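# Lay the roller between two matching cross bars

## Task

Set the roller down, lying flat, inside the yellow bay so that it rests between two neighbouring cross bars whose spacing is close to the spacing of the bars it sits across at the start. At the end, every cross bar must still be resting on both rails.

## Robot and tools

ROBOTS. There are four identical Kinova Gen3 arms: arm1, arm2, arm3 and arm4. Each has seven joints (joint1_rad to joint7_rad), a right hand with index, middle and ring fingers plus a thumb, and a wrist camera (armN_cam_wrist). Two fixed room cameras, cam_high and cam_low, watch the scene. All images are 672x504 pixels. Wrist cameras are fisheye, sit on a mast on the palm side, and look toward the index knuckle. The open hand blocks part of that view.

FRAME. Every position is in one scene frame, in metres. The origin is on the floor and +z is up. Arm feet (base_link), each facing along its own +x: arm1 at (-1.001, -0.479, 0.825), arm2 at (-0.298, 0.521, 0.830), arm3 at (0.620, -0.539, 0.770), arm4 at (1.220, 0.500, 0.816). arm1 and arm3 face roughly +y; arm2 and arm4 face roughly -y. Reach is about 1.05 m from the joint1 axis.

JOINTS (radians, absolute targets). joint1 turns the whole arm about its foot. Positive is clockwise seen from above, and at 0 the arm points along the foot's +x. Range is -6.283 to 6.283. joint2 is the shoulder: 0 is upright and positive leans forward, range -2.249 to 2.249. joint3 twists the upper arm, range -6.283 to 6.283. joint4 is the elbow: 0 is straight, range -2.579 to 2.579. joint5 twists the forearm, range -6.283 to 6.283. joint6 is the wrist bend, range -2.099 to 2.099. joint7 rolls the hand, range -6.283 to 6.283. The tolerance for done is 0.01 rad. With joints 1, 3 and 5 at 0, joint7 at 1.57, and the fingers hanging down in front, the palm faces left and the thumb points away from the foot.

HAND. The hand has sixteen independent hinge motors: hand_index_/hand_middle_/hand_ring_ with mcp, abd, pip and dip, and hand_thumb_ with cmc, axl, mcp and ipl. Each takes an absolute goal from -1 to 1, scaled linearly between the hinge's two stops. Moving toward -1 curls a finger into the palm. Values where each hinge is straight: mcp 0.75, abd 0.00, pip 0.58, dip 0.70, thumb_cmc 0.71, thumb_axl 0.68, thumb_mcp 0.23, thumb_ipl 0.17. Lowering thumb_cmc toward -1 swings the thumb in front of the palm. There are two settings for the whole hand. hand_current_limit runs from -1 to 1 and maps to 0 to 550 mA; it starts at +0.4. hand_speed runs from -0.96 to 1, gives (n+1)/2 of 8.5 rad/s, and starts at -0.6. Motors are soft servos, so a grip force comes from placing the goal beyond the object's surface. Any key you leave out keeps its goal. Sending a hinge its currently reported position loosens a grip.

Hand point axes: +z runs along the straight fingers toward the tips, +x crosses the palm away from the thumb, and +y points out of the palm. The palm face is at y = -0.062. Straight fingertips reach about z = +0.156. The index finger is 0.023 m toward the thumb side, and middle and ring are 0.023 and 0.068 m to the other side. A mast at x 0.05 to 0.10 and z -0.16 to -0.11 can strike objects.

TOOLS. move takes optional keys arm1 to arm4, each {"joints": {name: value, ...}, "min_time_s": s}, plus "cameras". There is one object per arm, and each arm's joints are named individually. Values are absolute targets, never offsets. min_time_s, from 0.1 to 8, sets a minimum duration for that arm's motion. An arm you leave out gets nothing new and may keep pushing toward its old target. Joints in one arm start and finish together, and the hand can swing wide in between. "cameras" is a list of camera names or ["all"]; [] returns none. A call with no arms returns full state, all images, and the scene number. Unknown keys make the call invalid, and out-of-range values are refused. After a refusal, the later motion calls in the same reply are skipped. An action lasts at most 15 s.

wait takes seconds (0 to 10) and optionally cameras. It commands nothing and returns state. zoom_image takes camera and region [x0, y0, x1, y1] in pixels, at most 504 by 504, measured from the top-left. It only works on a camera in the newest images. finished_scene takes scene, the current scene's number, and ends the scene permanently. The goal must hold with the robots hands-off.

RESULTS. The "move" line gives each moved arm as done or its worst status. joint_status words: done; off_target (at rest short of target, maybe still pushing); time_out (target dropped, holding); not_followed (a collision check withheld the targets, and the arm may retry). "as last shown" lists uncommanded arms whose lines repeat. hand_state gives one word per motor: moving, goal, blocked or overload. Each motor has a current in mA; positive means toward -1. Joint velocities, joint torques (Nm) and flange force (end-effector x, y, z) are also reported. The pictures line gives the image order, and frames can lag the state slightly. Camera calibrations (K, T_world_to_cam) are supplied and accurate to a few millimetres near image centre.

AVOID. Never let arms press on each other, including fingers closing on another hand; the collision check can be late. Arms do not stop on contact and push hard. A torque fault (joints 1 to 4 above 104.5 Nm, joints 5 to 7 above 51.3 Nm, or straying more than 5 degrees from plan) halts the arm for 10 s. Keep hand motors below 495 mA: 5 s at that level shuts a motor down for 10 s. Heat builds when holding loads or stretching out. MOTOR HOT appears at 60 °C, and at 75 °C the arm sinks. Do not drop the roller, release it while it is moving, slam anything, or knock parts off the work area or onto the floor. Loose objects may occasionally be nudged by outside pushes, so check before finishing.

Each tool is called by a JSON object that holds its "api" and its "payload".

## Session

{"api": "move", "payload": {}}

Scene clock: 0.00 s.
Joint torques (N m): no reading
Flange force (N): no reading
Joint velocities: within noise
arm1.joint_positions: joint1_rad=+0.180 joint2_rad=-0.462 joint3_rad=-0.119 joint4_rad=+1.497 joint5_rad=-0.079 joint6_rad=+2.026 joint7_rad=+1.747 hand_index_mcp=+0.753 hand_index_abd=+0.000 hand_index_pip=+0.577 hand_index_dip=+0.696 hand_middle_mcp=+0.753 hand_middle_abd=+0.000 hand_middle_pip=+0.577 hand_middle_dip=+0.696 hand_ring_mcp=+0.753 hand_ring_abd=+0.000 hand_ring_pip=+0.577 hand_ring_dip=+0.696 hand_thumb_cmc=+0.714 hand_thumb_axl=+0.677 hand_thumb_mcp=+0.226 hand_thumb_ipl=+0.168 hand_current_limit=+0.400 hand_speed=-0.600
arm1.joint_status: not commanded
arm1.hand_state: goal,goal,goal,goal,goal,goal,goal,goal,goal,goal,goal,goal,goal,goal,goal,goal
arm1.index_mcp_current_ma: 0
arm1.index_abd_current_ma: 0
arm1.index_pip_current_ma: 0
arm1.index_dip_current_ma: 0
arm1.middle_mcp_current_ma: 0
arm1.middle_abd_current_ma: 0
arm1.middle_pip_current_ma: 0
arm1.middle_dip_current_ma: 0
arm1.ring_mcp_current_ma: 0
arm1.ring_abd_current_ma: 0
arm1.ring_pip_current_ma: 0
arm1.ring_dip_current_ma: 0
arm1.thumb_cmc_current_ma: 0
arm1.thumb_axl_current_ma: 0
arm1.thumb_mcp_current_ma: 0
arm1.thumb_ipl_current_ma: 0
arm1.hand_goal_index_mcp: 0.754
arm1.hand_goal_index_abd: 0.000
arm1.hand_goal_index_pip: 0.576
arm1.hand_goal_index_dip: 0.696
arm1.hand_goal_middle_mcp: 0.754
arm1.hand_goal_middle_abd: 0.000
arm1.hand_goal_middle_pip: 0.576
arm1.hand_goal_middle_dip: 0.696
arm1.hand_goal_ring_mcp: 0.754
arm1.hand_goal_ring_abd: 0.000
arm1.hand_goal_ring_pip: 0.576
arm1.hand_goal_ring_dip: 0.696
arm1.hand_goal_thumb_cmc: 0.714
arm1.hand_goal_thumb_axl: 0.678
arm1.hand_goal_thumb_mcp: 0.226
arm1.hand_goal_thumb_ipl: 0.168
arm1.hand: x=-1.0771 y=-0.3568 z=+1.3483 quat_wxyz=(+0.028, -0.723, +0.689, +0.031) (m; scene frame)
arm2.joint_positions: joint1_rad=+0.425 joint2_rad=-0.442 joint3_rad=-0.082 joint4_rad=+1.469 joint5_rad=-0.039 joint6_rad=+1.959 joint7_rad=+1.601 hand_index_mcp=+0.753 hand_index_abd=+0.000 hand_index_pip=+0.577 hand_index_dip=+0.696 hand_middle_mcp=+0.753 hand_middle_abd=+0.000 hand_middle_pip=+0.577 hand_middle_dip=+0.696 hand_ring_mcp=+0.753 hand_ring_abd=+0.000 hand_ring_pip=+0.577 hand_ring_dip=+0.696 hand_thumb_cmc=+0.714 hand_thumb_axl=+0.677 hand_thumb_mcp=+0.226 hand_thumb_ipl=+0.168 hand_current_limit=+0.400 hand_speed=-0.600
arm2.joint_status: not commanded
arm2.hand_state: goal,goal,goal,goal,goal,goal,goal,goal,goal,goal,goal,goal,goal,goal,goal,goal
arm2.index_mcp_current_ma: 0
arm2.index_abd_current_ma: 0
arm2.index_pip_current_ma: 0
arm2.index_dip_current_ma: 0
arm2.middle_mcp_current_ma: 0
arm2.middle_abd_current_ma: 0
arm2.middle_pip_current_ma: 0
arm2.middle_dip_current_ma: 0
arm2.ring_mcp_current_ma: 0
arm2.ring_abd_current_ma: 0
arm2.ring_pip_current_ma: 0
arm2.ring_dip_current_ma: 0
arm2.thumb_cmc_current_ma: 0
arm2.thumb_axl_current_ma: 0
arm2.thumb_mcp_current_ma: 0
arm2.thumb_ipl_current_ma: 0
arm2.hand_goal_index_mcp: 0.754
arm2.hand_goal_index_abd: 0.000
arm2.hand_goal_index_pip: 0.576
arm2.hand_goal_index_dip: 0.696
arm2.hand_goal_middle_mcp: 0.754
arm2.hand_goal_middle_abd: 0.000
arm2.hand_goal_middle_pip: 0.576
arm2.hand_goal_middle_dip: 0.696
arm2.hand_goal_ring_mcp: 0.754
arm2.hand_goal_ring_abd: 0.000
arm2.hand_goal_ring_pip: 0.576
arm2.hand_goal_ring_dip: 0.696
arm2.hand_goal_thumb_cmc: 0.714
arm2.hand_goal_thumb_axl: 0.678
arm2.hand_goal_thumb_mcp: 0.226
arm2.hand_goal_thumb_ipl: 0.168
arm2.hand: x=-0.2878 y=+0.3493 z=+1.3634 quat_wxyz=(+0.042, +0.823, +0.563, -0.065) (m; scene frame)
arm3.joint_positions: joint1_rad=-0.009 joint2_rad=-0.454 joint3_rad=-0.087 joint4_rad=+1.514 joint5_rad=-0.020 joint6_rad=+2.051 joint7_rad=+1.790 hand_index_mcp=+0.753 hand_index_abd=+0.000 hand_index_pip=+0.577 hand_index_dip=+0.696 hand_middle_mcp=+0.753 hand_middle_abd=+0.000 hand_middle_pip=+0.577 hand_middle_dip=+0.696 hand_ring_mcp=+0.753 hand_ring_abd=+0.000 hand_ring_pip=+0.577 hand_ring_dip=+0.696 hand_thumb_cmc=+0.714 hand_thumb_axl=+0.677 hand_thumb_mcp=+0.226 hand_thumb_ipl=+0.168 hand_current_limit=+0.400 hand_speed=-0.600
arm3.joint_status: not commanded
arm3.hand_state: goal,goal,goal,goal,goal,goal,goal,goal,goal,goal,goal,goal,goal,goal,goal,goal
arm3.index_mcp_current_ma: 0
arm3.index_abd_current_ma: 0
arm3.index_pip_current_ma: 0
arm3.index_dip_current_ma: 0
arm3.middle_mcp_current_ma: 0
arm3.middle_abd_current_ma: 0
arm3.middle_pip_current_ma: 0
arm3.middle_dip_current_ma: 0
arm3.ring_mcp_current_ma: 0
arm3.ring_abd_current_ma: 0
arm3.ring_pip_current_ma: 0
arm3.ring_dip_current_ma: 0
arm3.thumb_cmc_current_ma: 0
arm3.thumb_axl_current_ma: 0
arm3.thumb_mcp_current_ma: 0
arm3.thumb_ipl_current_ma: 0
arm3.hand_goal_index_mcp: 0.754
arm3.hand_goal_index_abd: 0.000
arm3.hand_goal_index_pip: 0.576
arm3.hand_goal_index_dip: 0.696
arm3.hand_goal_middle_mcp: 0.754
arm3.hand_goal_middle_abd: 0.000
arm3.hand_goal_middle_pip: 0.576
arm3.hand_goal_middle_dip: 0.696
arm3.hand_goal_ring_mcp: 0.754
arm3.hand_goal_ring_abd: 0.000
arm3.hand_goal_ring_pip: 0.576
arm3.hand_goal_ring_dip: 0.696
arm3.hand_goal_thumb_cmc: 0.714
arm3.hand_goal_thumb_axl: 0.678
arm3.hand_goal_thumb_mcp: 0.226
arm3.hand_goal_thumb_ipl: 0.168
arm3.hand: x=+0.5185 y=-0.4597 z=+1.2832 quat_wxyz=(+0.016, -0.859, +0.512, +0.002) (m; scene frame)
arm4.joint_positions: joint1_rad=-0.467 joint2_rad=-0.375 joint3_rad=-0.058 joint4_rad=+1.474 joint5_rad=-0.079 joint6_rad=+1.960 joint7_rad=+1.830 hand_index_mcp=+0.753 hand_index_abd=+0.000 hand_index_pip=+0.577 hand_index_dip=+0.696 hand_middle_mcp=+0.753 hand_middle_abd=+0.000 hand_middle_pip=+0.577 hand_middle_dip=+0.696 hand_ring_mcp=+0.753 hand_ring_abd=+0.000 hand_ring_pip=+0.577 hand_ring_dip=+0.696 hand_thumb_cmc=+0.714 hand_thumb_axl=+0.677 hand_thumb_mcp=+0.226 hand_thumb_ipl=+0.168 hand_current_limit=+0.400 hand_speed=-0.600
arm4.joint_status: not commanded
arm4.hand_state: goal,goal,goal,goal,goal,goal,goal,goal,goal,goal,goal,goal,goal,goal,goal,goal
arm4.index_mcp_current_ma: 0
arm4.index_abd_current_ma: 0
arm4.index_pip_current_ma: 0
arm4.index_dip_current_ma: 0
arm4.middle_mcp_current_ma: 0
arm4.middle_abd_current_ma: 0
arm4.middle_pip_current_ma: 0
arm4.middle_dip_current_ma: 0
arm4.ring_mcp_current_ma: 0
arm4.ring_abd_current_ma: 0
arm4.ring_pip_current_ma: 0
arm4.ring_dip_current_ma: 0
arm4.thumb_cmc_current_ma: 0
arm4.thumb_axl_current_ma: 0
arm4.thumb_mcp_current_ma: 0
arm4.thumb_ipl_current_ma: 0
arm4.hand_goal_index_mcp: 0.754
arm4.hand_goal_index_abd: 0.000
arm4.hand_goal_index_pip: 0.576
arm4.hand_goal_index_dip: 0.696
arm4.hand_goal_middle_mcp: 0.754
arm4.hand_goal_middle_abd: 0.000
arm4.hand_goal_middle_pip: 0.576
arm4.hand_goal_middle_dip: 0.696
arm4.hand_goal_ring_mcp: 0.754
arm4.hand_goal_ring_abd: 0.000
arm4.hand_goal_ring_pip: 0.576
arm4.hand_goal_ring_dip: 0.696
arm4.hand_goal_thumb_cmc: 0.714
arm4.hand_goal_thumb_axl: 0.678
arm4.hand_goal_thumb_mcp: 0.226
arm4.hand_goal_thumb_ipl: 0.168
arm4.hand: x=+1.3865 y=+0.4350 z=+1.3377 quat_wxyz=(+0.041, +0.311, +0.950, -0.001) (m; scene frame)
pictures: arm1_cam_wrist, arm2_cam_wrist, arm3_cam_wrist, arm4_cam_wrist, cam_high, cam_low

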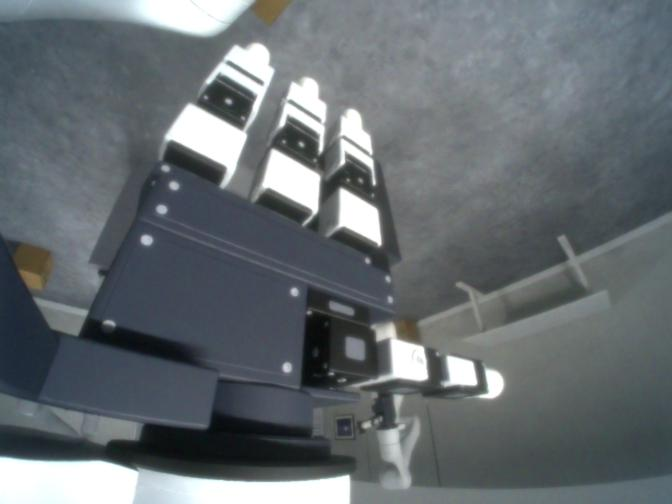

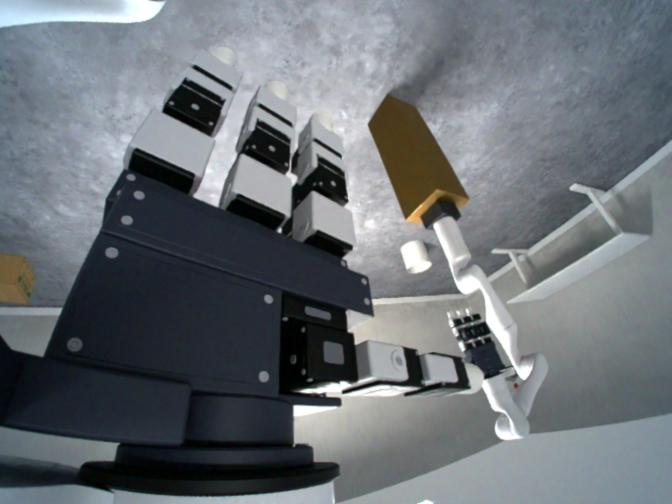

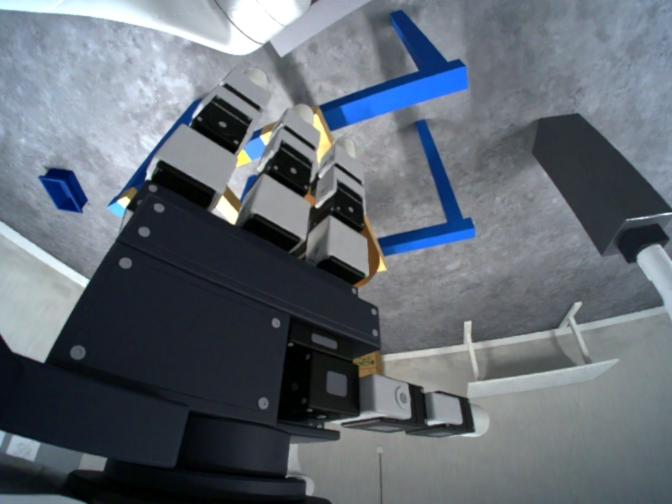

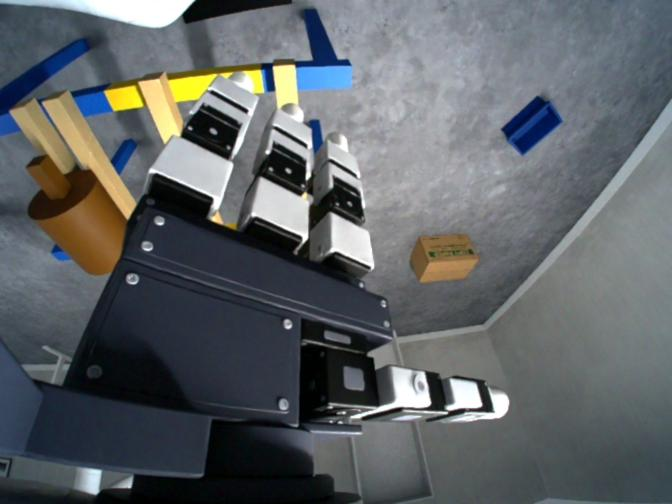

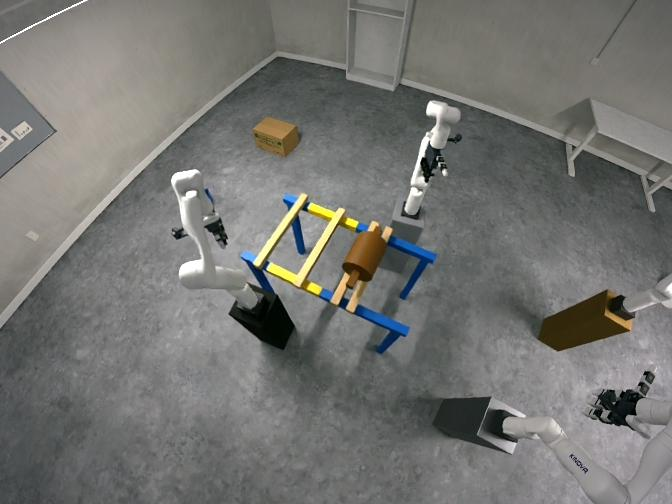

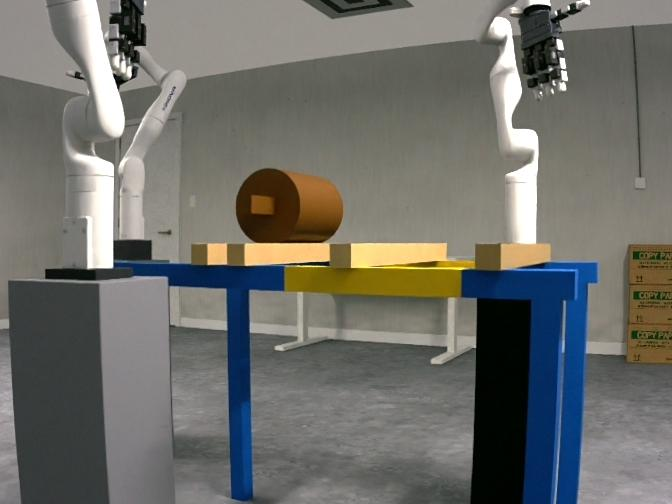

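{"api": "zoom_image", "payload": {"camera": "cam_high", "region": [220, 170, 460, 370]}}

{"api": "zoom_image", "payload": {"camera": "cam_low", "region": [150, 140, 610, 320]}}

{"api": "zoom_image", "payload": {"camera": "arm4_cam_wrist", "region": [0, 0, 380, 290]}}

Scaled by 2.100 from the camera's 672x504 image, which has a finer 960x720 frame.

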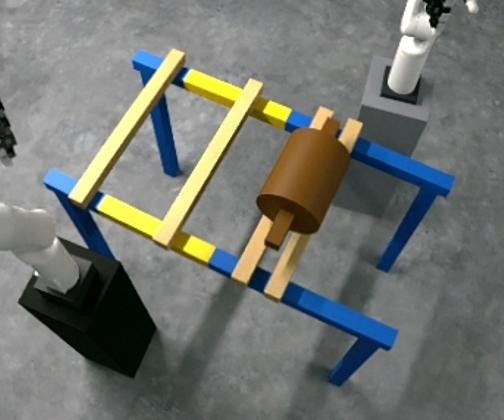

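Scaled by 1.096 from the camera's 672x504 image, which has a finer 960x720 frame.

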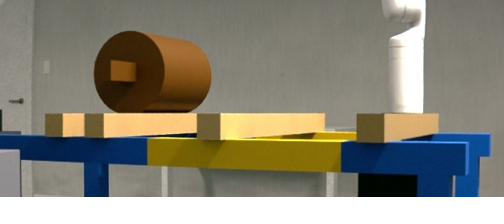

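Scaled by 1.326 from the camera's 672x504 image, which has a finer 960x720 frame.

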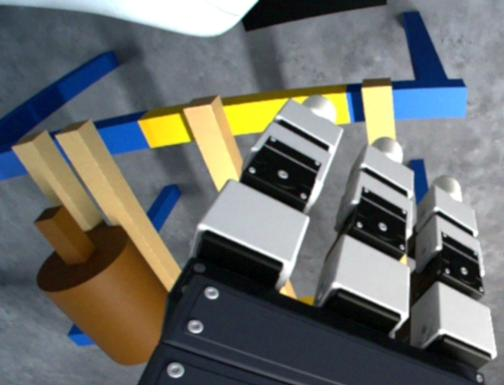

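{"api": "zoom_image", "payload": {"camera": "cam_high", "region": [230, 180, 340, 290]}}

{"api": "zoom_image", "payload": {"camera": "cam_high", "region": [320, 210, 440, 340]}}

{"api": "zoom_image", "payload": {"camera": "cam_low", "region": [170, 150, 370, 300]}}

{"api": "zoom_image", "payload": {"camera": "cam_low", "region": [400, 200, 610, 330]}}

Scaled by 4.582 from the camera's 672x504 image, which has a finer 960x720 frame.

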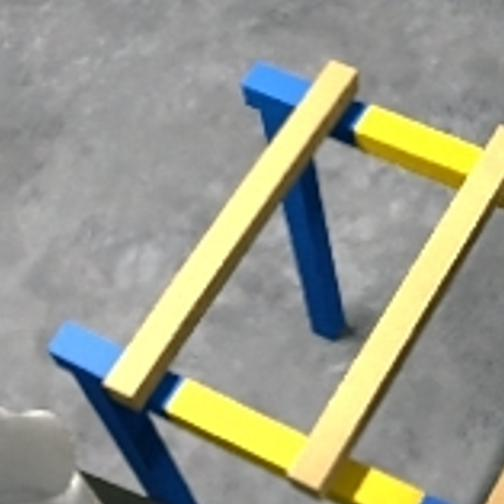

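Scaled by 3.877 from the camera's 672x504 image, which has a finer 960x720 frame.

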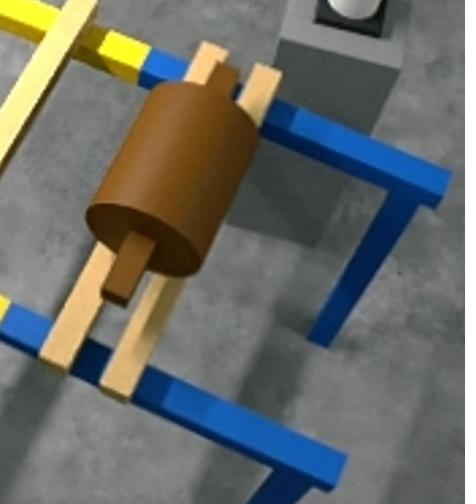

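Scaled by 2.520 from the camera's 672x504 image, which has a finer 960x720 frame.

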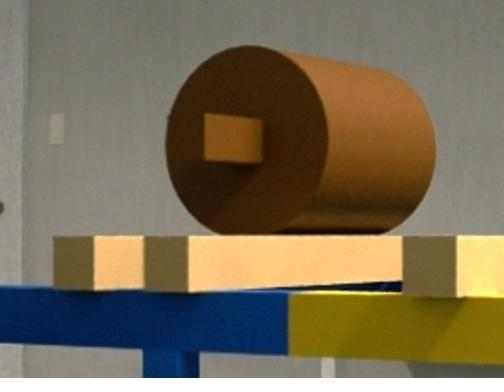

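Scaled by 2.400 from the camera's 672x504 image, which has a finer 960x720 frame.

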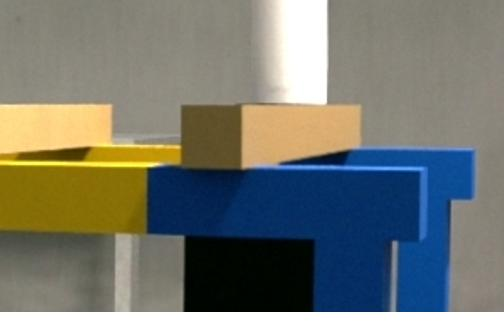

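{"api": "move", "payload": {"arm4": {"joints":{"joint1_rad":-0.241,"joint2_rad":0.627,"joint3_rad":0,"joint4_rad":1.386,"joint5_rad":0,"joint6_rad":1.128,"joint7_rad":1.207},"min_time_s":3}, "arm3": {"joints":{"joint1_rad":0.729,"joint2_rad":0.033,"joint3_rad":0,"joint4_rad":1.935,"joint5_rad":0,"joint6_rad":1.1735,"joint7_rad":2.122,"hand_index_pip":-0.737,"hand_middle_pip":-0.737,"hand_ring_pip":-0.737,"hand_thumb_cmc":-0.571},"min_time_s":3}, "cameras": ["all"]}}

Scene clock: 476.67 s.
Joint torques (N m): arm1=[-0.18 1.07 0.01 -7.71 0.12 -0.26 0.12] | arm2=[0.63 -0.43 0.88 -9.6 0.06 -0.48 -0.23] | arm3=[1.16 -8.8 0.47 -7.64 -0.8 0.31 0.24] | arm4=[-0.27 -18.36 -0.96 -7.73 -0.27 -0.08 -0.03]
Flange force (N): arm1=[-0.1 -0.2 0.8] | arm2=[-0.2 1.5 6.3] | arm3=[-2.8 2.3 1.0] | arm4=[1.7 -1.5 -0.9]
move: arm3 done; arm4 done
Joint velocities: within noise
arm1, arm2: as last shown
arm1.joint_positions: joint1_rad=+0.180 joint2_rad=-0.462 joint3_rad=-0.119 joint4_rad=+1.497 joint5_rad=-0.079 joint6_rad=+2.026 joint7_rad=+1.747 hand_index_mcp=+0.753 hand_index_abd=+0.000 hand_index_pip=+0.577 hand_index_dip=+0.696 hand_middle_mcp=+0.753 hand_middle_abd=+0.000 hand_middle_pip=+0.577 hand_middle_dip=+0.696 hand_ring_mcp=+0.753 hand_ring_abd=+0.000 hand_ring_pip=+0.577 hand_ring_dip=+0.696 hand_thumb_cmc=+0.714 hand_thumb_axl=+0.677 hand_thumb_mcp=+0.224 hand_thumb_ipl=+0.168 hand_current_limit=+0.400 hand_speed=-0.600
arm1.index_mcp_current_ma: -2
arm1.index_pip_current_ma: 2
arm1.middle_mcp_current_ma: -2
arm1.middle_pip_current_ma: 2
arm1.ring_mcp_current_ma: -2
arm1.ring_pip_current_ma: 2
arm1.thumb_cmc_current_ma: 1
arm1.thumb_axl_current_ma: -2
arm1.thumb_mcp_current_ma: -7
arm1.thumb_ipl_current_ma: -1
arm2.joint_positions: joint1_rad=+0.425 joint2_rad=-0.442 joint3_rad=-0.082 joint4_rad=+1.469 joint5_rad=-0.039 joint6_rad=+1.959 joint7_rad=+1.601 hand_index_mcp=+0.753 hand_index_abd=+0.000 hand_index_pip=+0.577 hand_index_dip=+0.696 hand_middle_mcp=+0.753 hand_middle_abd=+0.000 hand_middle_pip=+0.577 hand_middle_dip=+0.696 hand_ring_mcp=+0.753 hand_ring_abd=+0.000 hand_ring_pip=+0.577 hand_ring_dip=+0.696 hand_thumb_cmc=+0.714 hand_thumb_axl=+0.677 hand_thumb_mcp=+0.224 hand_thumb_ipl=+0.168 hand_current_limit=+0.400 hand_speed=-0.600
arm2.index_mcp_current_ma: -4
arm2.index_pip_current_ma: 3
arm2.middle_mcp_current_ma: -4
arm2.middle_pip_current_ma: 3
arm2.ring_mcp_current_ma: -4
arm2.ring_pip_current_ma: 3
arm2.thumb_cmc_current_ma: 1
arm2.thumb_axl_current_ma: -4
arm2.thumb_mcp_current_ma: -14
arm2.thumb_ipl_current_ma: -2
arm3.joint_positions: joint1_rad=+0.729 joint2_rad=+0.033 joint3_rad=+0.000 joint4_rad=+1.935 joint5_rad=+0.000 joint6_rad=+1.173 joint7_rad=+2.122 hand_index_mcp=+0.753 hand_index_abd=+0.000 hand_index_pip=-0.728 hand_index_dip=+0.696 hand_middle_mcp=+0.753 hand_middle_abd=+0.000 hand_middle_pip=-0.729 hand_middle_dip=+0.696 hand_ring_mcp=+0.753 hand_ring_abd=+0.000 hand_ring_pip=-0.727 hand_ring_dip=+0.696 hand_thumb_cmc=-0.568 hand_thumb_axl=+0.677 hand_thumb_mcp=+0.224 hand_thumb_ipl=+0.168 hand_current_limit=+0.400 hand_speed=-0.600
arm3.joint_status: all done
arm3.hand_state: goal,goal,goal,goal,goal,goal,goal,goal,goal,goal,goal,goal,goal,goal,goal,goal
arm3.index_mcp_current_ma: -2
arm3.index_abd_current_ma: 0
arm3.index_pip_current_ma: 23
arm3.index_dip_current_ma: 0
arm3.middle_mcp_current_ma: -2
arm3.middle_abd_current_ma: 0
arm3.middle_pip_current_ma: 22
arm3.middle_dip_current_ma: 0
arm3.ring_mcp_current_ma: -2
arm3.ring_abd_current_ma: 0
arm3.ring_pip_current_ma: 29
arm3.ring_dip_current_ma: 0
arm3.thumb_cmc_current_ma: 6
arm3.thumb_axl_current_ma: -2
arm3.thumb_mcp_current_ma: -8
arm3.thumb_ipl_current_ma: -1
arm3.hand_goal_index_mcp: 0.754
arm3.hand_goal_index_abd: 0.000
arm3.hand_goal_index_pip: -0.736
arm3.hand_goal_index_dip: 0.696
arm3.hand_goal_middle_mcp: 0.754
arm3.hand_goal_middle_abd: 0.000
arm3.hand_goal_middle_pip: -0.736
arm3.hand_goal_middle_dip: 0.696
arm3.hand_goal_ring_mcp: 0.754
arm3.hand_goal_ring_abd: 0.000
arm3.hand_goal_ring_pip: -0.736
arm3.hand_goal_ring_dip: 0.696
arm3.hand_goal_thumb_cmc: -0.570
arm3.hand_goal_thumb_axl: 0.678
arm3.hand_goal_thumb_mcp: 0.226
arm3.hand_goal_thumb_ipl: 0.168
arm3.hand: x=+0.7152 y=-0.2693 z=+1.0514 quat_wxyz=(-0.001, -0.707, +0.707, -0.002) (m; scene frame)
arm4.joint_positions: joint1_rad=-0.241 joint2_rad=+0.627 joint3_rad=+0.000 joint4_rad=+1.386 joint5_rad=+0.000 joint6_rad=+1.128 joint7_rad=+1.207 hand_index_mcp=+0.753 hand_index_abd=+0.000 hand_index_pip=+0.577 hand_index_dip=+0.696 hand_middle_mcp=+0.753 hand_middle_abd=+0.000 hand_middle_pip=+0.577 hand_middle_dip=+0.696 hand_ring_mcp=+0.753 hand_ring_abd=+0.000 hand_ring_pip=+0.577 hand_ring_dip=+0.696 hand_thumb_cmc=+0.714 hand_thumb_axl=+0.677 hand_thumb_mcp=+0.223 hand_thumb_ipl=+0.168 hand_current_limit=+0.400 hand_speed=-0.600
arm4.joint_status: all done
arm4.hand_state: goal,goal,goal,goal,goal,goal,goal,goal,goal,goal,goal,goal,goal,goal,goal,goal
arm4.index_mcp_current_ma: -1
arm4.index_abd_current_ma: 0
arm4.index_pip_current_ma: 0
arm4.index_dip_current_ma: 0
arm4.middle_mcp_current_ma: -1
arm4.middle_abd_current_ma: 0
arm4.middle_pip_current_ma: 0
arm4.middle_dip_current_ma: 0
arm4.ring_mcp_current_ma: -1
arm4.ring_abd_current_ma: 0
arm4.ring_pip_current_ma: 0
arm4.ring_dip_current_ma: 0
arm4.thumb_cmc_current_ma: 0
arm4.thumb_axl_current_ma: -1
arm4.thumb_mcp_current_ma: -3
arm4.thumb_ipl_current_ma: 0
arm4.hand_goal_index_mcp: 0.754
arm4.hand_goal_index_abd: 0.000
arm4.hand_goal_index_pip: 0.576
arm4.hand_goal_index_dip: 0.696
arm4.hand_goal_middle_mcp: 0.754
arm4.hand_goal_middle_abd: 0.000
arm4.hand_goal_middle_pip: 0.576
arm4.hand_goal_middle_dip: 0.696
arm4.hand_goal_ring_mcp: 0.754
arm4.hand_goal_ring_abd: 0.000
arm4.hand_goal_ring_pip: 0.576
arm4.hand_goal_ring_dip: 0.696
arm4.hand_goal_thumb_cmc: 0.714
arm4.hand_goal_thumb_axl: 0.678
arm4.hand_goal_thumb_mcp: 0.226
arm4.hand_goal_thumb_ipl: 0.168
arm4.hand: x=+1.4737 y=-0.0283 z=+1.0011 quat_wxyz=(-0.005, +0.707, +0.707, -0.003) (m; scene frame)
pictures: arm1_cam_wrist, arm2_cam_wrist, arm3_cam_wrist, arm4_cam_wrist, cam_high, cam_low
camera_calibration:
arm3_cam_wrist: T_world_to_cam=[[-0.645003, 0.763877, -0.0215188, 0.720839], [0.478816, 0.425929, 0.767672, -1.08746], [0.595572, 0.484847, -0.640482, 0.502184], [0, 0, 0, 1]] pos_world=[0.686551, -0.330933, 1.17197]
arm4_cam_wrist: T_world_to_cam=[[0.606552, -0.794278, 0.0348928, -0.924307], [-0.516238, -0.36009, 0.777067, -0.0874415], [-0.604643, -0.489345, -0.628449, 1.63477], [0, 0, 0, 1]] pos_world=[1.50395, 0.0343235, 1.12757]

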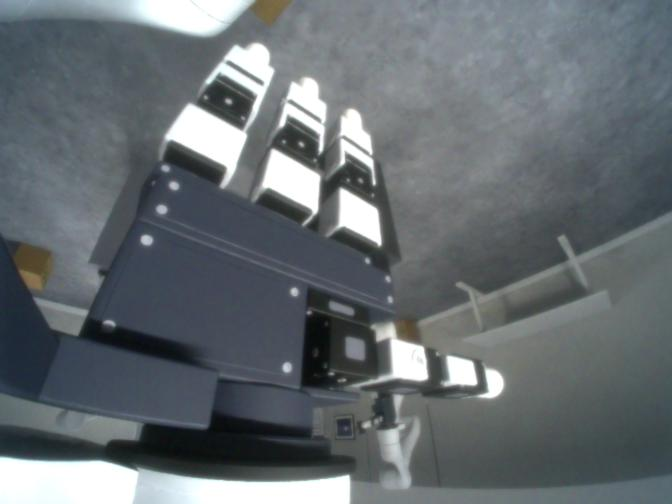

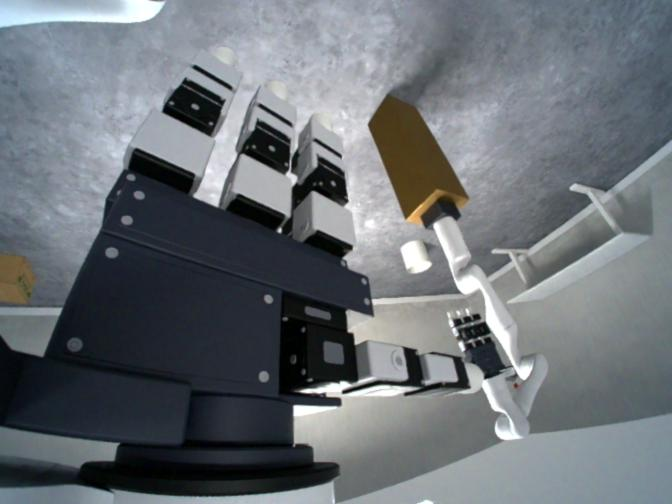

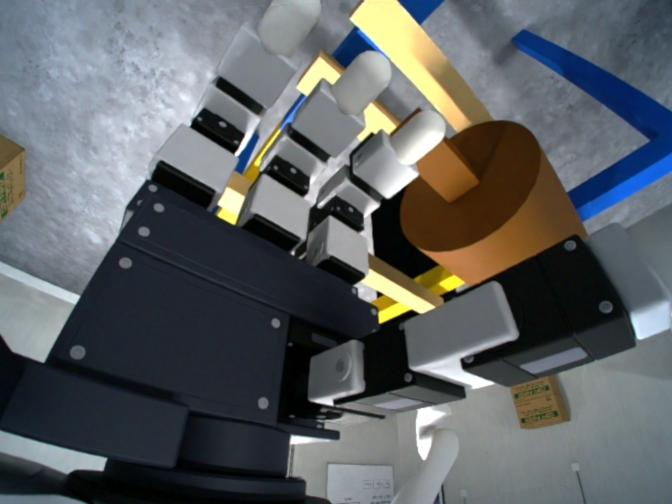

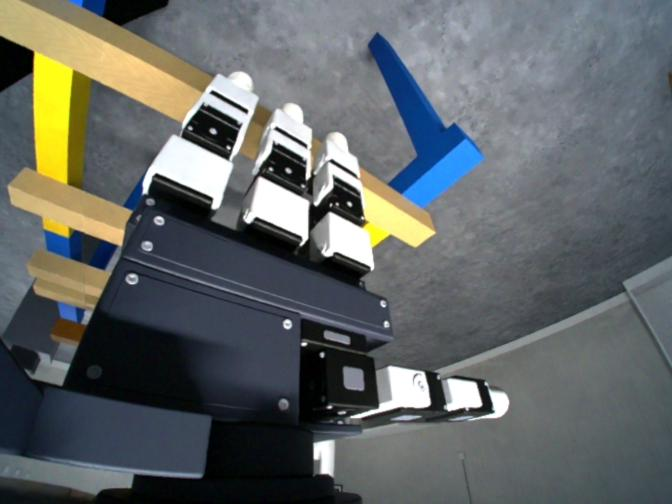

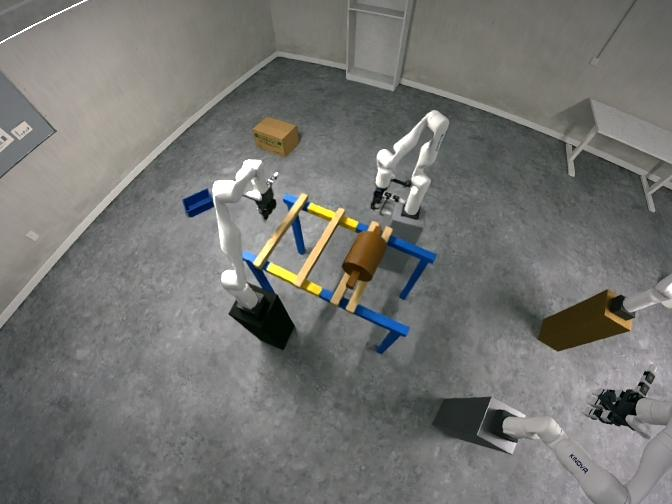

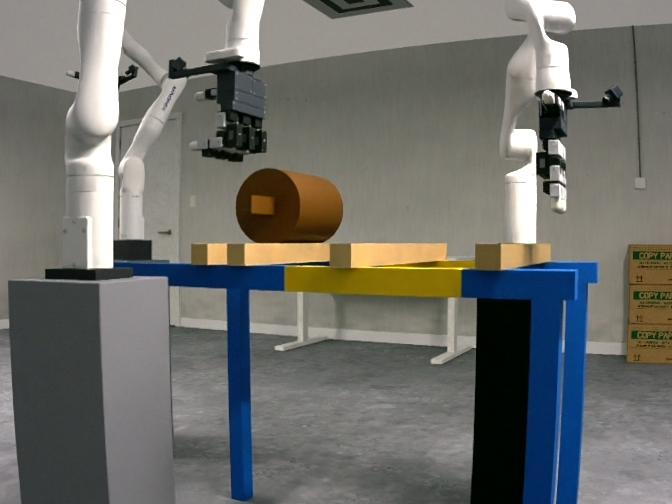

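{"api": "move", "payload": {"arm4": {"joints":{"joint1_rad":-0.241,"joint2_rad":0.9354,"joint4_rad":1.5477,"joint6_rad":0.6585,"joint7_rad":1.207},"min_time_s":2}, "arm3": {"joints":{"joint1_rad":0.7177,"joint2_rad":0.3214,"joint4_rad":2.2542,"joint6_rad":0.566,"joint7_rad":2.1105},"min_time_s":2}, "cameras": ["arm3_cam_wrist","arm4_cam_wrist","cam_low","cam_high"]}}

{"api": "zoom_image", "payload": {"camera": "cam_low", "region": [170, 100, 370, 300]}}

Scene clock: 524.10 s.
Joint torques (N m): arm1=[-0.22 1.06 -0.06 -7.67 0.1 -0.22 0.12] | arm2=[0.66 -0.39 0.88 -9.6 0.04 -0.52 -0.24] | arm3=[1.14 -11.09 0.6 -4.53 -0.74 0.28 0.28] | arm4=[-0.23 -20.06 -0.94 -5.3 -0.25 -0.05 -0.09]
Flange force (N): arm1=[-0.2 -0.5 0.7] | arm2=[-0.1 1.4 6.2] | arm3=[-2.6 3.8 2.1] | arm4=[1.5 -1.2 -1.8]
move: arm3 done; arm4 done
Joint velocities: within noise
arm1, arm2: as last shown
arm3.joint_positions: joint1_rad=+0.718 joint2_rad=+0.321 joint3_rad=+0.000 joint4_rad=+2.254 joint5_rad=+0.000 joint6_rad=+0.566 joint7_rad=+2.111 hand_index_mcp=+0.753 hand_index_abd=+0.000 hand_index_pip=-0.729 hand_index_dip=+0.696 hand_middle_mcp=+0.753 hand_middle_abd=+0.000 hand_middle_pip=-0.729 hand_middle_dip=+0.696 hand_ring_mcp=+0.753 hand_ring_abd=+0.000 hand_ring_pip=-0.727 hand_ring_dip=+0.696 hand_thumb_cmc=-0.568 hand_thumb_axl=+0.677 hand_thumb_mcp=+0.224 hand_thumb_ipl=+0.168 hand_current_limit=+0.400 hand_speed=-0.600
arm3.joint_status: all done
arm3.hand_state: goal,goal,goal,goal,goal,goal,goal,goal,goal,goal,goal,goal,goal,goal,goal,goal
arm3.index_mcp_current_ma: -2
arm3.index_abd_current_ma: 0
arm3.index_pip_current_ma: 23
arm3.index_dip_current_ma: 0
arm3.middle_mcp_current_ma: -2
arm3.middle_abd_current_ma: 0
arm3.middle_pip_current_ma: 22
arm3.middle_dip_current_ma: 0
arm3.ring_mcp_current_ma: -2
arm3.ring_abd_current_ma: 0
arm3.ring_pip_current_ma: 28
arm3.ring_dip_current_ma: 0
arm3.thumb_cmc_current_ma: 6
arm3.thumb_axl_current_ma: -2
arm3.thumb_mcp_current_ma: -8
arm3.thumb_ipl_current_ma: -1
arm3.hand_goal_index_mcp: 0.754
arm3.hand_goal_index_abd: 0.000
arm3.hand_goal_index_pip: -0.736
arm3.hand_goal_index_dip: 0.696
arm3.hand_goal_middle_mcp: 0.754
arm3.hand_goal_middle_abd: 0.000
arm3.hand_goal_middle_pip: -0.736
arm3.hand_goal_middle_dip: 0.696
arm3.hand_goal_ring_mcp: 0.754
arm3.hand_goal_ring_abd: 0.000
arm3.hand_goal_ring_pip: -0.736
arm3.hand_goal_ring_dip: 0.696
arm3.hand_goal_thumb_cmc: -0.570
arm3.hand_goal_thumb_axl: 0.678
arm3.hand_goal_thumb_mcp: 0.226
arm3.hand_goal_thumb_ipl: 0.168
arm3.hand: x=+0.7114 y=-0.2698 z=+0.8864 quat_wxyz=(-0.001, -0.707, +0.707, -0.002) (m; scene frame)
arm4.joint_positions: joint1_rad=-0.241 joint2_rad=+0.935 joint3_rad=+0.000 joint4_rad=+1.548 joint5_rad=+0.000 joint6_rad=+0.659 joint7_rad=+1.207 hand_index_mcp=+0.753 hand_index_abd=+0.000 hand_index_pip=+0.577 hand_index_dip=+0.696 hand_middle_mcp=+0.753 hand_middle_abd=+0.000 hand_middle_pip=+0.577 hand_middle_dip=+0.696 hand_ring_mcp=+0.753 hand_ring_abd=+0.000 hand_ring_pip=+0.577 hand_ring_dip=+0.696 hand_thumb_cmc=+0.714 hand_thumb_axl=+0.677 hand_thumb_mcp=+0.223 hand_thumb_ipl=+0.168 hand_current_limit=+0.400 hand_speed=-0.600
arm4.joint_status: all done
arm4.hand_state: goal,goal,goal,goal,goal,goal,goal,goal,goal,goal,goal,goal,goal,goal,goal,goal
arm4.index_mcp_current_ma: -1
arm4.index_abd_current_ma: 0
arm4.index_pip_current_ma: 0
arm4.index_dip_current_ma: 0
arm4.middle_mcp_current_ma: -1
arm4.middle_abd_current_ma: 0
arm4.middle_pip_current_ma: 0
arm4.middle_dip_current_ma: 0
arm4.ring_mcp_current_ma: -1
arm4.ring_abd_current_ma: 0
arm4.ring_pip_current_ma: 0
arm4.ring_dip_current_ma: 0
arm4.thumb_cmc_current_ma: 0
arm4.thumb_axl_current_ma: -1
arm4.thumb_mcp_current_ma: -3
arm4.thumb_ipl_current_ma: 0
arm4.hand_goal_index_mcp: 0.754
arm4.hand_goal_index_abd: 0.000
arm4.hand_goal_index_pip: 0.576
arm4.hand_goal_index_dip: 0.696
arm4.hand_goal_middle_mcp: 0.754
arm4.hand_goal_middle_abd: 0.000
arm4.hand_goal_middle_pip: 0.576
arm4.hand_goal_middle_dip: 0.696
arm4.hand_goal_ring_mcp: 0.754
arm4.hand_goal_ring_abd: 0.000
arm4.hand_goal_ring_pip: 0.576
arm4.hand_goal_ring_dip: 0.696
arm4.hand_goal_thumb_cmc: 0.714
arm4.hand_goal_thumb_axl: 0.678
arm4.hand_goal_thumb_mcp: 0.226
arm4.hand_goal_thumb_ipl: 0.168
arm4.hand: x=+1.4713 y=-0.0273 z=+0.7959 quat_wxyz=(-0.006, +0.707, +0.707, -0.003) (m; scene frame)
pictures: arm3_cam_wrist, arm4_cam_wrist, cam_high, cam_low
camera_calibration:
arm3_cam_wrist: T_world_to_cam=[[-0.64492, 0.763944, -0.0216264, 0.715358], [0.478904, 0.426018, 0.767567, -0.958737], [0.595592, 0.484663, -0.640603, 0.398998], [0, 0, 0, 1]] pos_world=[0.682851, -0.331433, 1.00697]
arm4_cam_wrist: T_world_to_cam=[[0.606536, -0.79432, 0.0342009, -0.914318], [-0.5161, -0.360638, 0.776904, 0.0709825], [-0.604777, -0.488871, -0.628689, 1.50527], [0, 0, 0, 1]] pos_world=[1.50155, 0.0352202, 0.92247]

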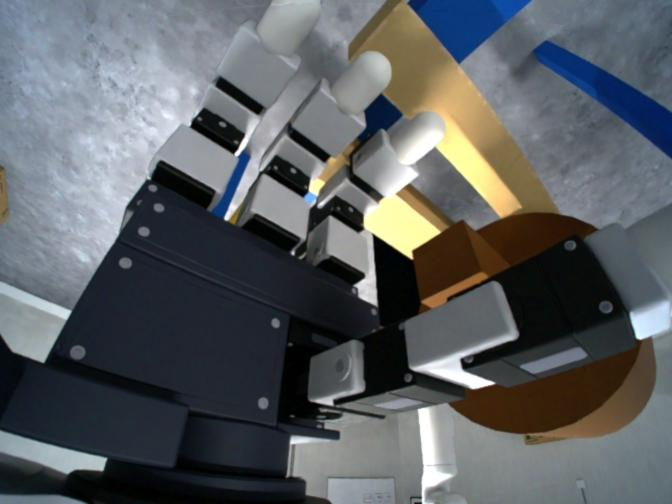

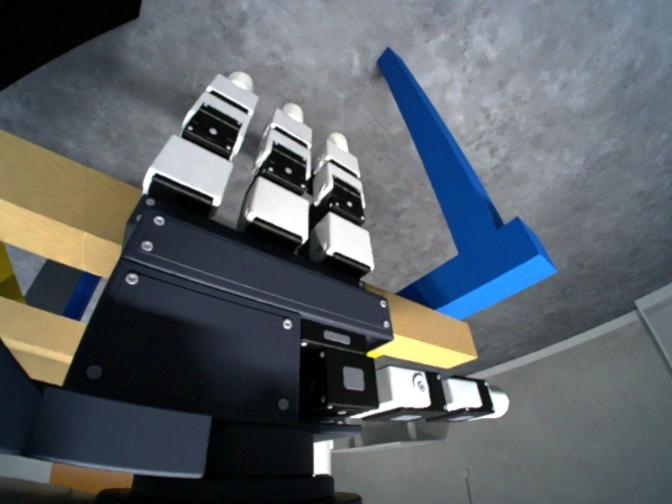

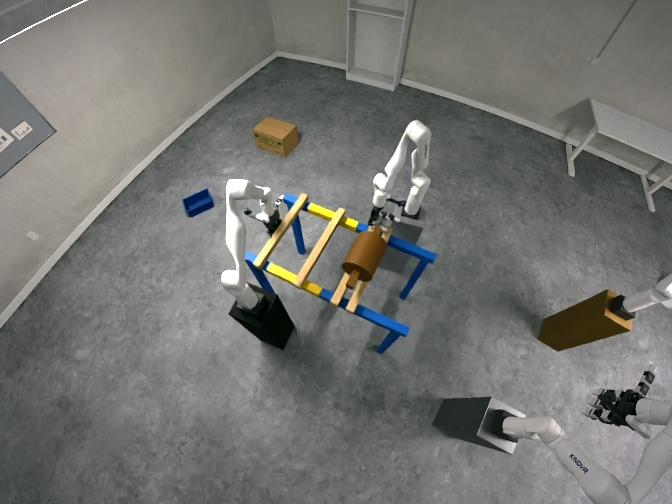

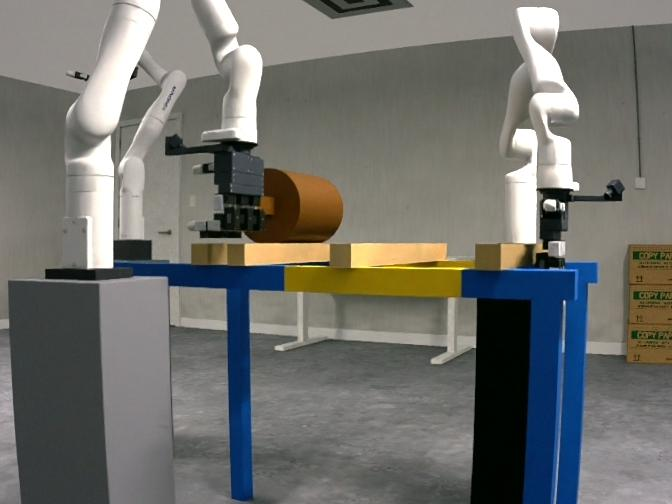

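Scaled by 2.520 from the camera's 672x504 image, which has a finer 960x720 frame.

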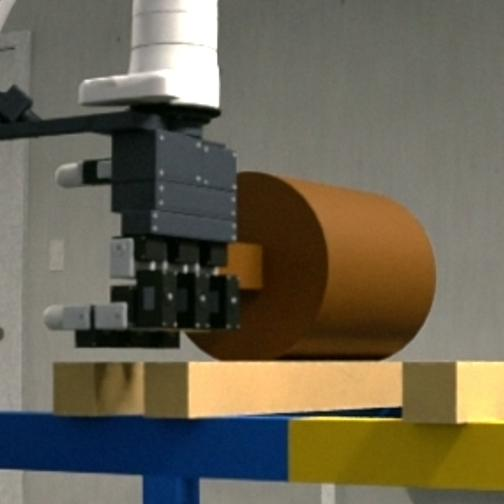

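{"api": "move", "payload": {"arm4": {"joints":{"joint1_rad":-0.0474,"joint2_rad":0.9037,"joint4_rad":1.6373,"joint6_rad":0.6006,"joint7_rad":1.4006},"min_time_s":3}, "arm3": {"joints":{"joint1_rad":0.5771,"joint2_rad":0.474,"joint4_rad":1.968,"joint6_rad":0.6996,"joint7_rad":1.97},"min_time_s":3}, "cameras": ["arm3_cam_wrist","arm4_cam_wrist","cam_low","cam_high"]}}

{"api": "zoom_image", "payload": {"camera": "cam_low", "region": [170, 100, 370, 300]}}

{"api": "zoom_image", "payload": {"camera": "cam_high", "region": [230, 180, 400, 320]}}

Scene clock: 558.17 s.
Joint torques (N m): arm1=[-0.2 1.09 0.01 -7.62 0.14 -0.23 0.13] | arm2=[0.58 -0.43 0.83 -9.56 0.03 -0.52 -0.27] | arm3=[1.16 -14.8 0.58 -5.36 -0.81 0.29 0.23] | arm4=[0.82 -19.28 0.19 -4.68 0.09 0.18 -0.13]
Flange force (N): arm1=[-0.2 -0.2 0.5] | arm2=[-0.2 1.2 6.0] | arm3=[-1.7 2.9 1.6] | arm4=[1.6 1.0 -1.4]
move: arm3 done; arm4 done
Joint velocities: within noise
arm1, arm2: as last shown
arm3.joint_positions: joint1_rad=+0.577 joint2_rad=+0.474 joint3_rad=+0.000 joint4_rad=+1.968 joint5_rad=+0.000 joint6_rad=+0.700 joint7_rad=+1.970 hand_index_mcp=+0.753 hand_index_abd=+0.000 hand_index_pip=-0.729 hand_index_dip=+0.696 hand_middle_mcp=+0.753 hand_middle_abd=+0.000 hand_middle_pip=-0.729 hand_middle_dip=+0.696 hand_ring_mcp=+0.753 hand_ring_abd=+0.000 hand_ring_pip=-0.727 hand_ring_dip=+0.696 hand_thumb_cmc=-0.568 hand_thumb_axl=+0.677 hand_thumb_mcp=+0.224 hand_thumb_ipl=+0.168 hand_current_limit=+0.400 hand_speed=-0.600
arm3.joint_status: all done
arm3.hand_state: goal,goal,goal,goal,goal,goal,goal,goal,goal,goal,goal,goal,goal,goal,goal,goal
arm3.index_mcp_current_ma: -2
arm3.index_abd_current_ma: 0
arm3.index_pip_current_ma: 23
arm3.index_dip_current_ma: 0
arm3.middle_mcp_current_ma: -2
arm3.middle_abd_current_ma: 0
arm3.middle_pip_current_ma: 22
arm3.middle_dip_current_ma: 0
arm3.ring_mcp_current_ma: -2
arm3.ring_abd_current_ma: 0
arm3.ring_pip_current_ma: 28
arm3.ring_dip_current_ma: 0
arm3.thumb_cmc_current_ma: 6
arm3.thumb_axl_current_ma: -2
arm3.thumb_mcp_current_ma: -8
arm3.thumb_ipl_current_ma: -1
arm3.hand_goal_index_mcp: 0.754
arm3.hand_goal_index_abd: 0.000
arm3.hand_goal_index_pip: -0.736
arm3.hand_goal_index_dip: 0.696
arm3.hand_goal_middle_mcp: 0.754
arm3.hand_goal_middle_abd: 0.000
arm3.hand_goal_middle_pip: -0.736
arm3.hand_goal_middle_dip: 0.696
arm3.hand_goal_ring_mcp: 0.754
arm3.hand_goal_ring_abd: 0.000
arm3.hand_goal_ring_pip: -0.736
arm3.hand_goal_ring_dip: 0.696
arm3.hand_goal_thumb_cmc: -0.570
arm3.hand_goal_thumb_axl: 0.678
arm3.hand_goal_thumb_mcp: 0.226
arm3.hand_goal_thumb_ipl: 0.168
arm3.hand: x=+0.7113 y=-0.1619 z=+0.8860 quat_wxyz=(-0.001, -0.707, +0.707, -0.002) (m; scene frame)
arm4.joint_positions: joint1_rad=-0.047 joint2_rad=+0.904 joint3_rad=+0.000 joint4_rad=+1.637 joint5_rad=+0.000 joint6_rad=+0.601 joint7_rad=+1.401 hand_index_mcp=+0.749 hand_index_abd=+0.000 hand_index_pip=+0.577 hand_index_dip=+0.696 hand_middle_mcp=+0.748 hand_middle_abd=+0.000 hand_middle_pip=+0.577 hand_middle_dip=+0.696 hand_ring_mcp=+0.745 hand_ring_abd=+0.000 hand_ring_pip=+0.577 hand_ring_dip=+0.696 hand_thumb_cmc=+0.714 hand_thumb_axl=+0.677 hand_thumb_mcp=+0.223 hand_thumb_ipl=+0.168 hand_current_limit=+0.400 hand_speed=-0.600
arm4.joint_status: all done
arm4.hand_state: goal,goal,goal,goal,goal,goal,goal,goal,goal,goal,goal,goal,goal,goal,goal,goal
arm4.index_mcp_current_ma: -6
arm4.index_abd_current_ma: 0
arm4.index_pip_current_ma: 0
arm4.index_dip_current_ma: 0
arm4.middle_mcp_current_ma: -9
arm4.middle_abd_current_ma: 0
arm4.middle_pip_current_ma: 0
arm4.middle_dip_current_ma: 0
arm4.ring_mcp_current_ma: -15
arm4.ring_abd_current_ma: 0
arm4.ring_pip_current_ma: 0
arm4.ring_dip_current_ma: 0
arm4.thumb_cmc_current_ma: 0
arm4.thumb_axl_current_ma: -1
arm4.thumb_mcp_current_ma: -3
arm4.thumb_ipl_current_ma: 0
arm4.hand_goal_index_mcp: 0.754
arm4.hand_goal_index_abd: 0.000
arm4.hand_goal_index_pip: 0.576
arm4.hand_goal_index_dip: 0.696
arm4.hand_goal_middle_mcp: 0.754
arm4.hand_goal_middle_abd: 0.000
arm4.hand_goal_middle_pip: 0.576
arm4.hand_goal_middle_dip: 0.696
arm4.hand_goal_ring_mcp: 0.754
arm4.hand_goal_ring_abd: 0.000
arm4.hand_goal_ring_pip: 0.576
arm4.hand_goal_ring_dip: 0.696
arm4.hand_goal_thumb_cmc: 0.714
arm4.hand_goal_thumb_axl: 0.678
arm4.hand_goal_thumb_mcp: 0.226
arm4.hand_goal_thumb_ipl: 0.168
arm4.hand: x=+1.3672 y=-0.0274 z=+0.7970 quat_wxyz=(-0.006, +0.707, +0.707, -0.003) (m; scene frame)
pictures: arm3_cam_wrist, arm4_cam_wrist, cam_high, cam_low
camera_calibration:
arm3_cam_wrist: T_world_to_cam=[[-0.644965, 0.763907, -0.0215772, 0.632828], [0.478878, 0.425997, 0.767595, -1.00436], [0.595563, 0.484739, -0.640572, 0.346511], [0, 0, 0, 1]] pos_world=[0.682751, -0.223533, 1.00657]
arm4_cam_wrist: T_world_to_cam=[[0.606458, -0.794379, 0.0342251, -0.851207], [-0.516117, -0.360549, 0.776935, 0.0163587], [-0.60484, -0.488842, -0.62865, 1.44301], [0, 0, 0, 1]] pos_world=[1.39745, 0.0351199, 0.92357]

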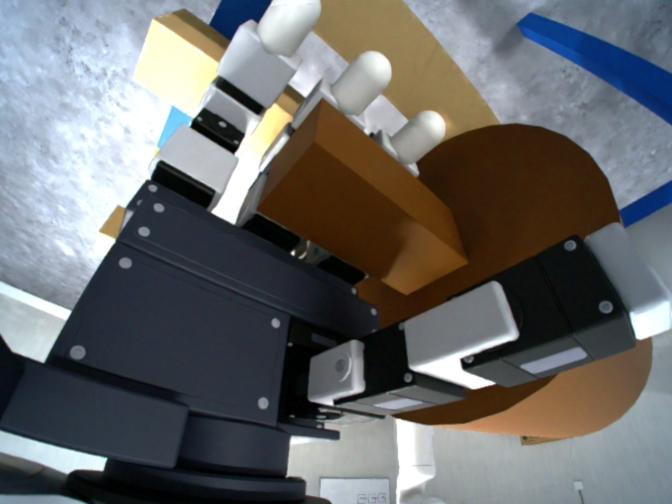

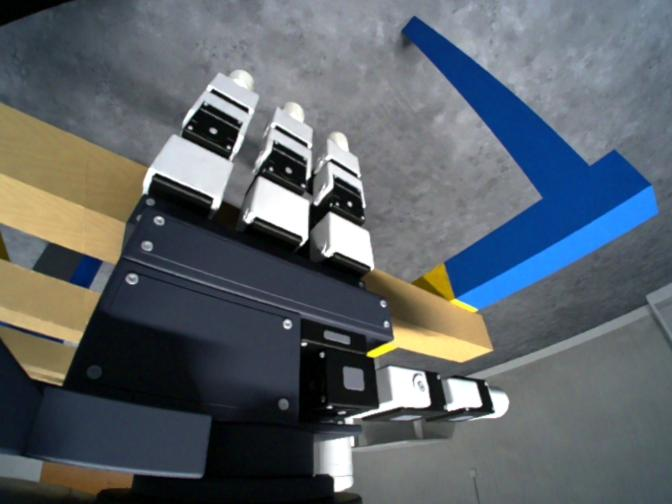

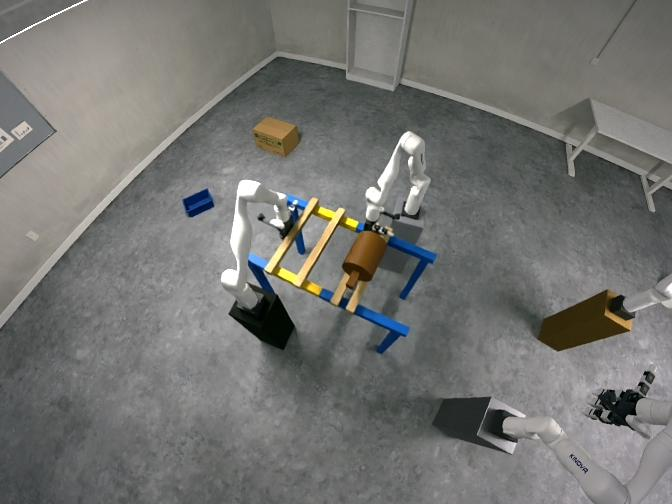

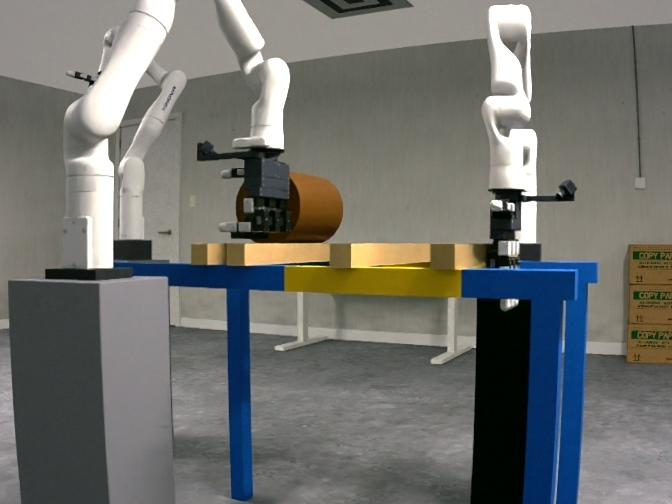

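Scaled by 2.520 from the camera's 672x504 image, which has a finer 960x720 frame.

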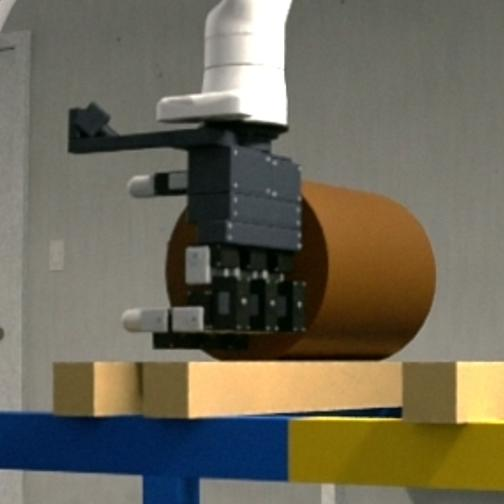

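Scaled by 2.965 from the camera's 672x504 image, which has a finer 960x720 frame.

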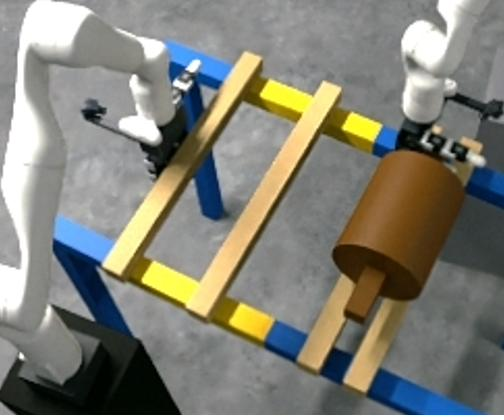

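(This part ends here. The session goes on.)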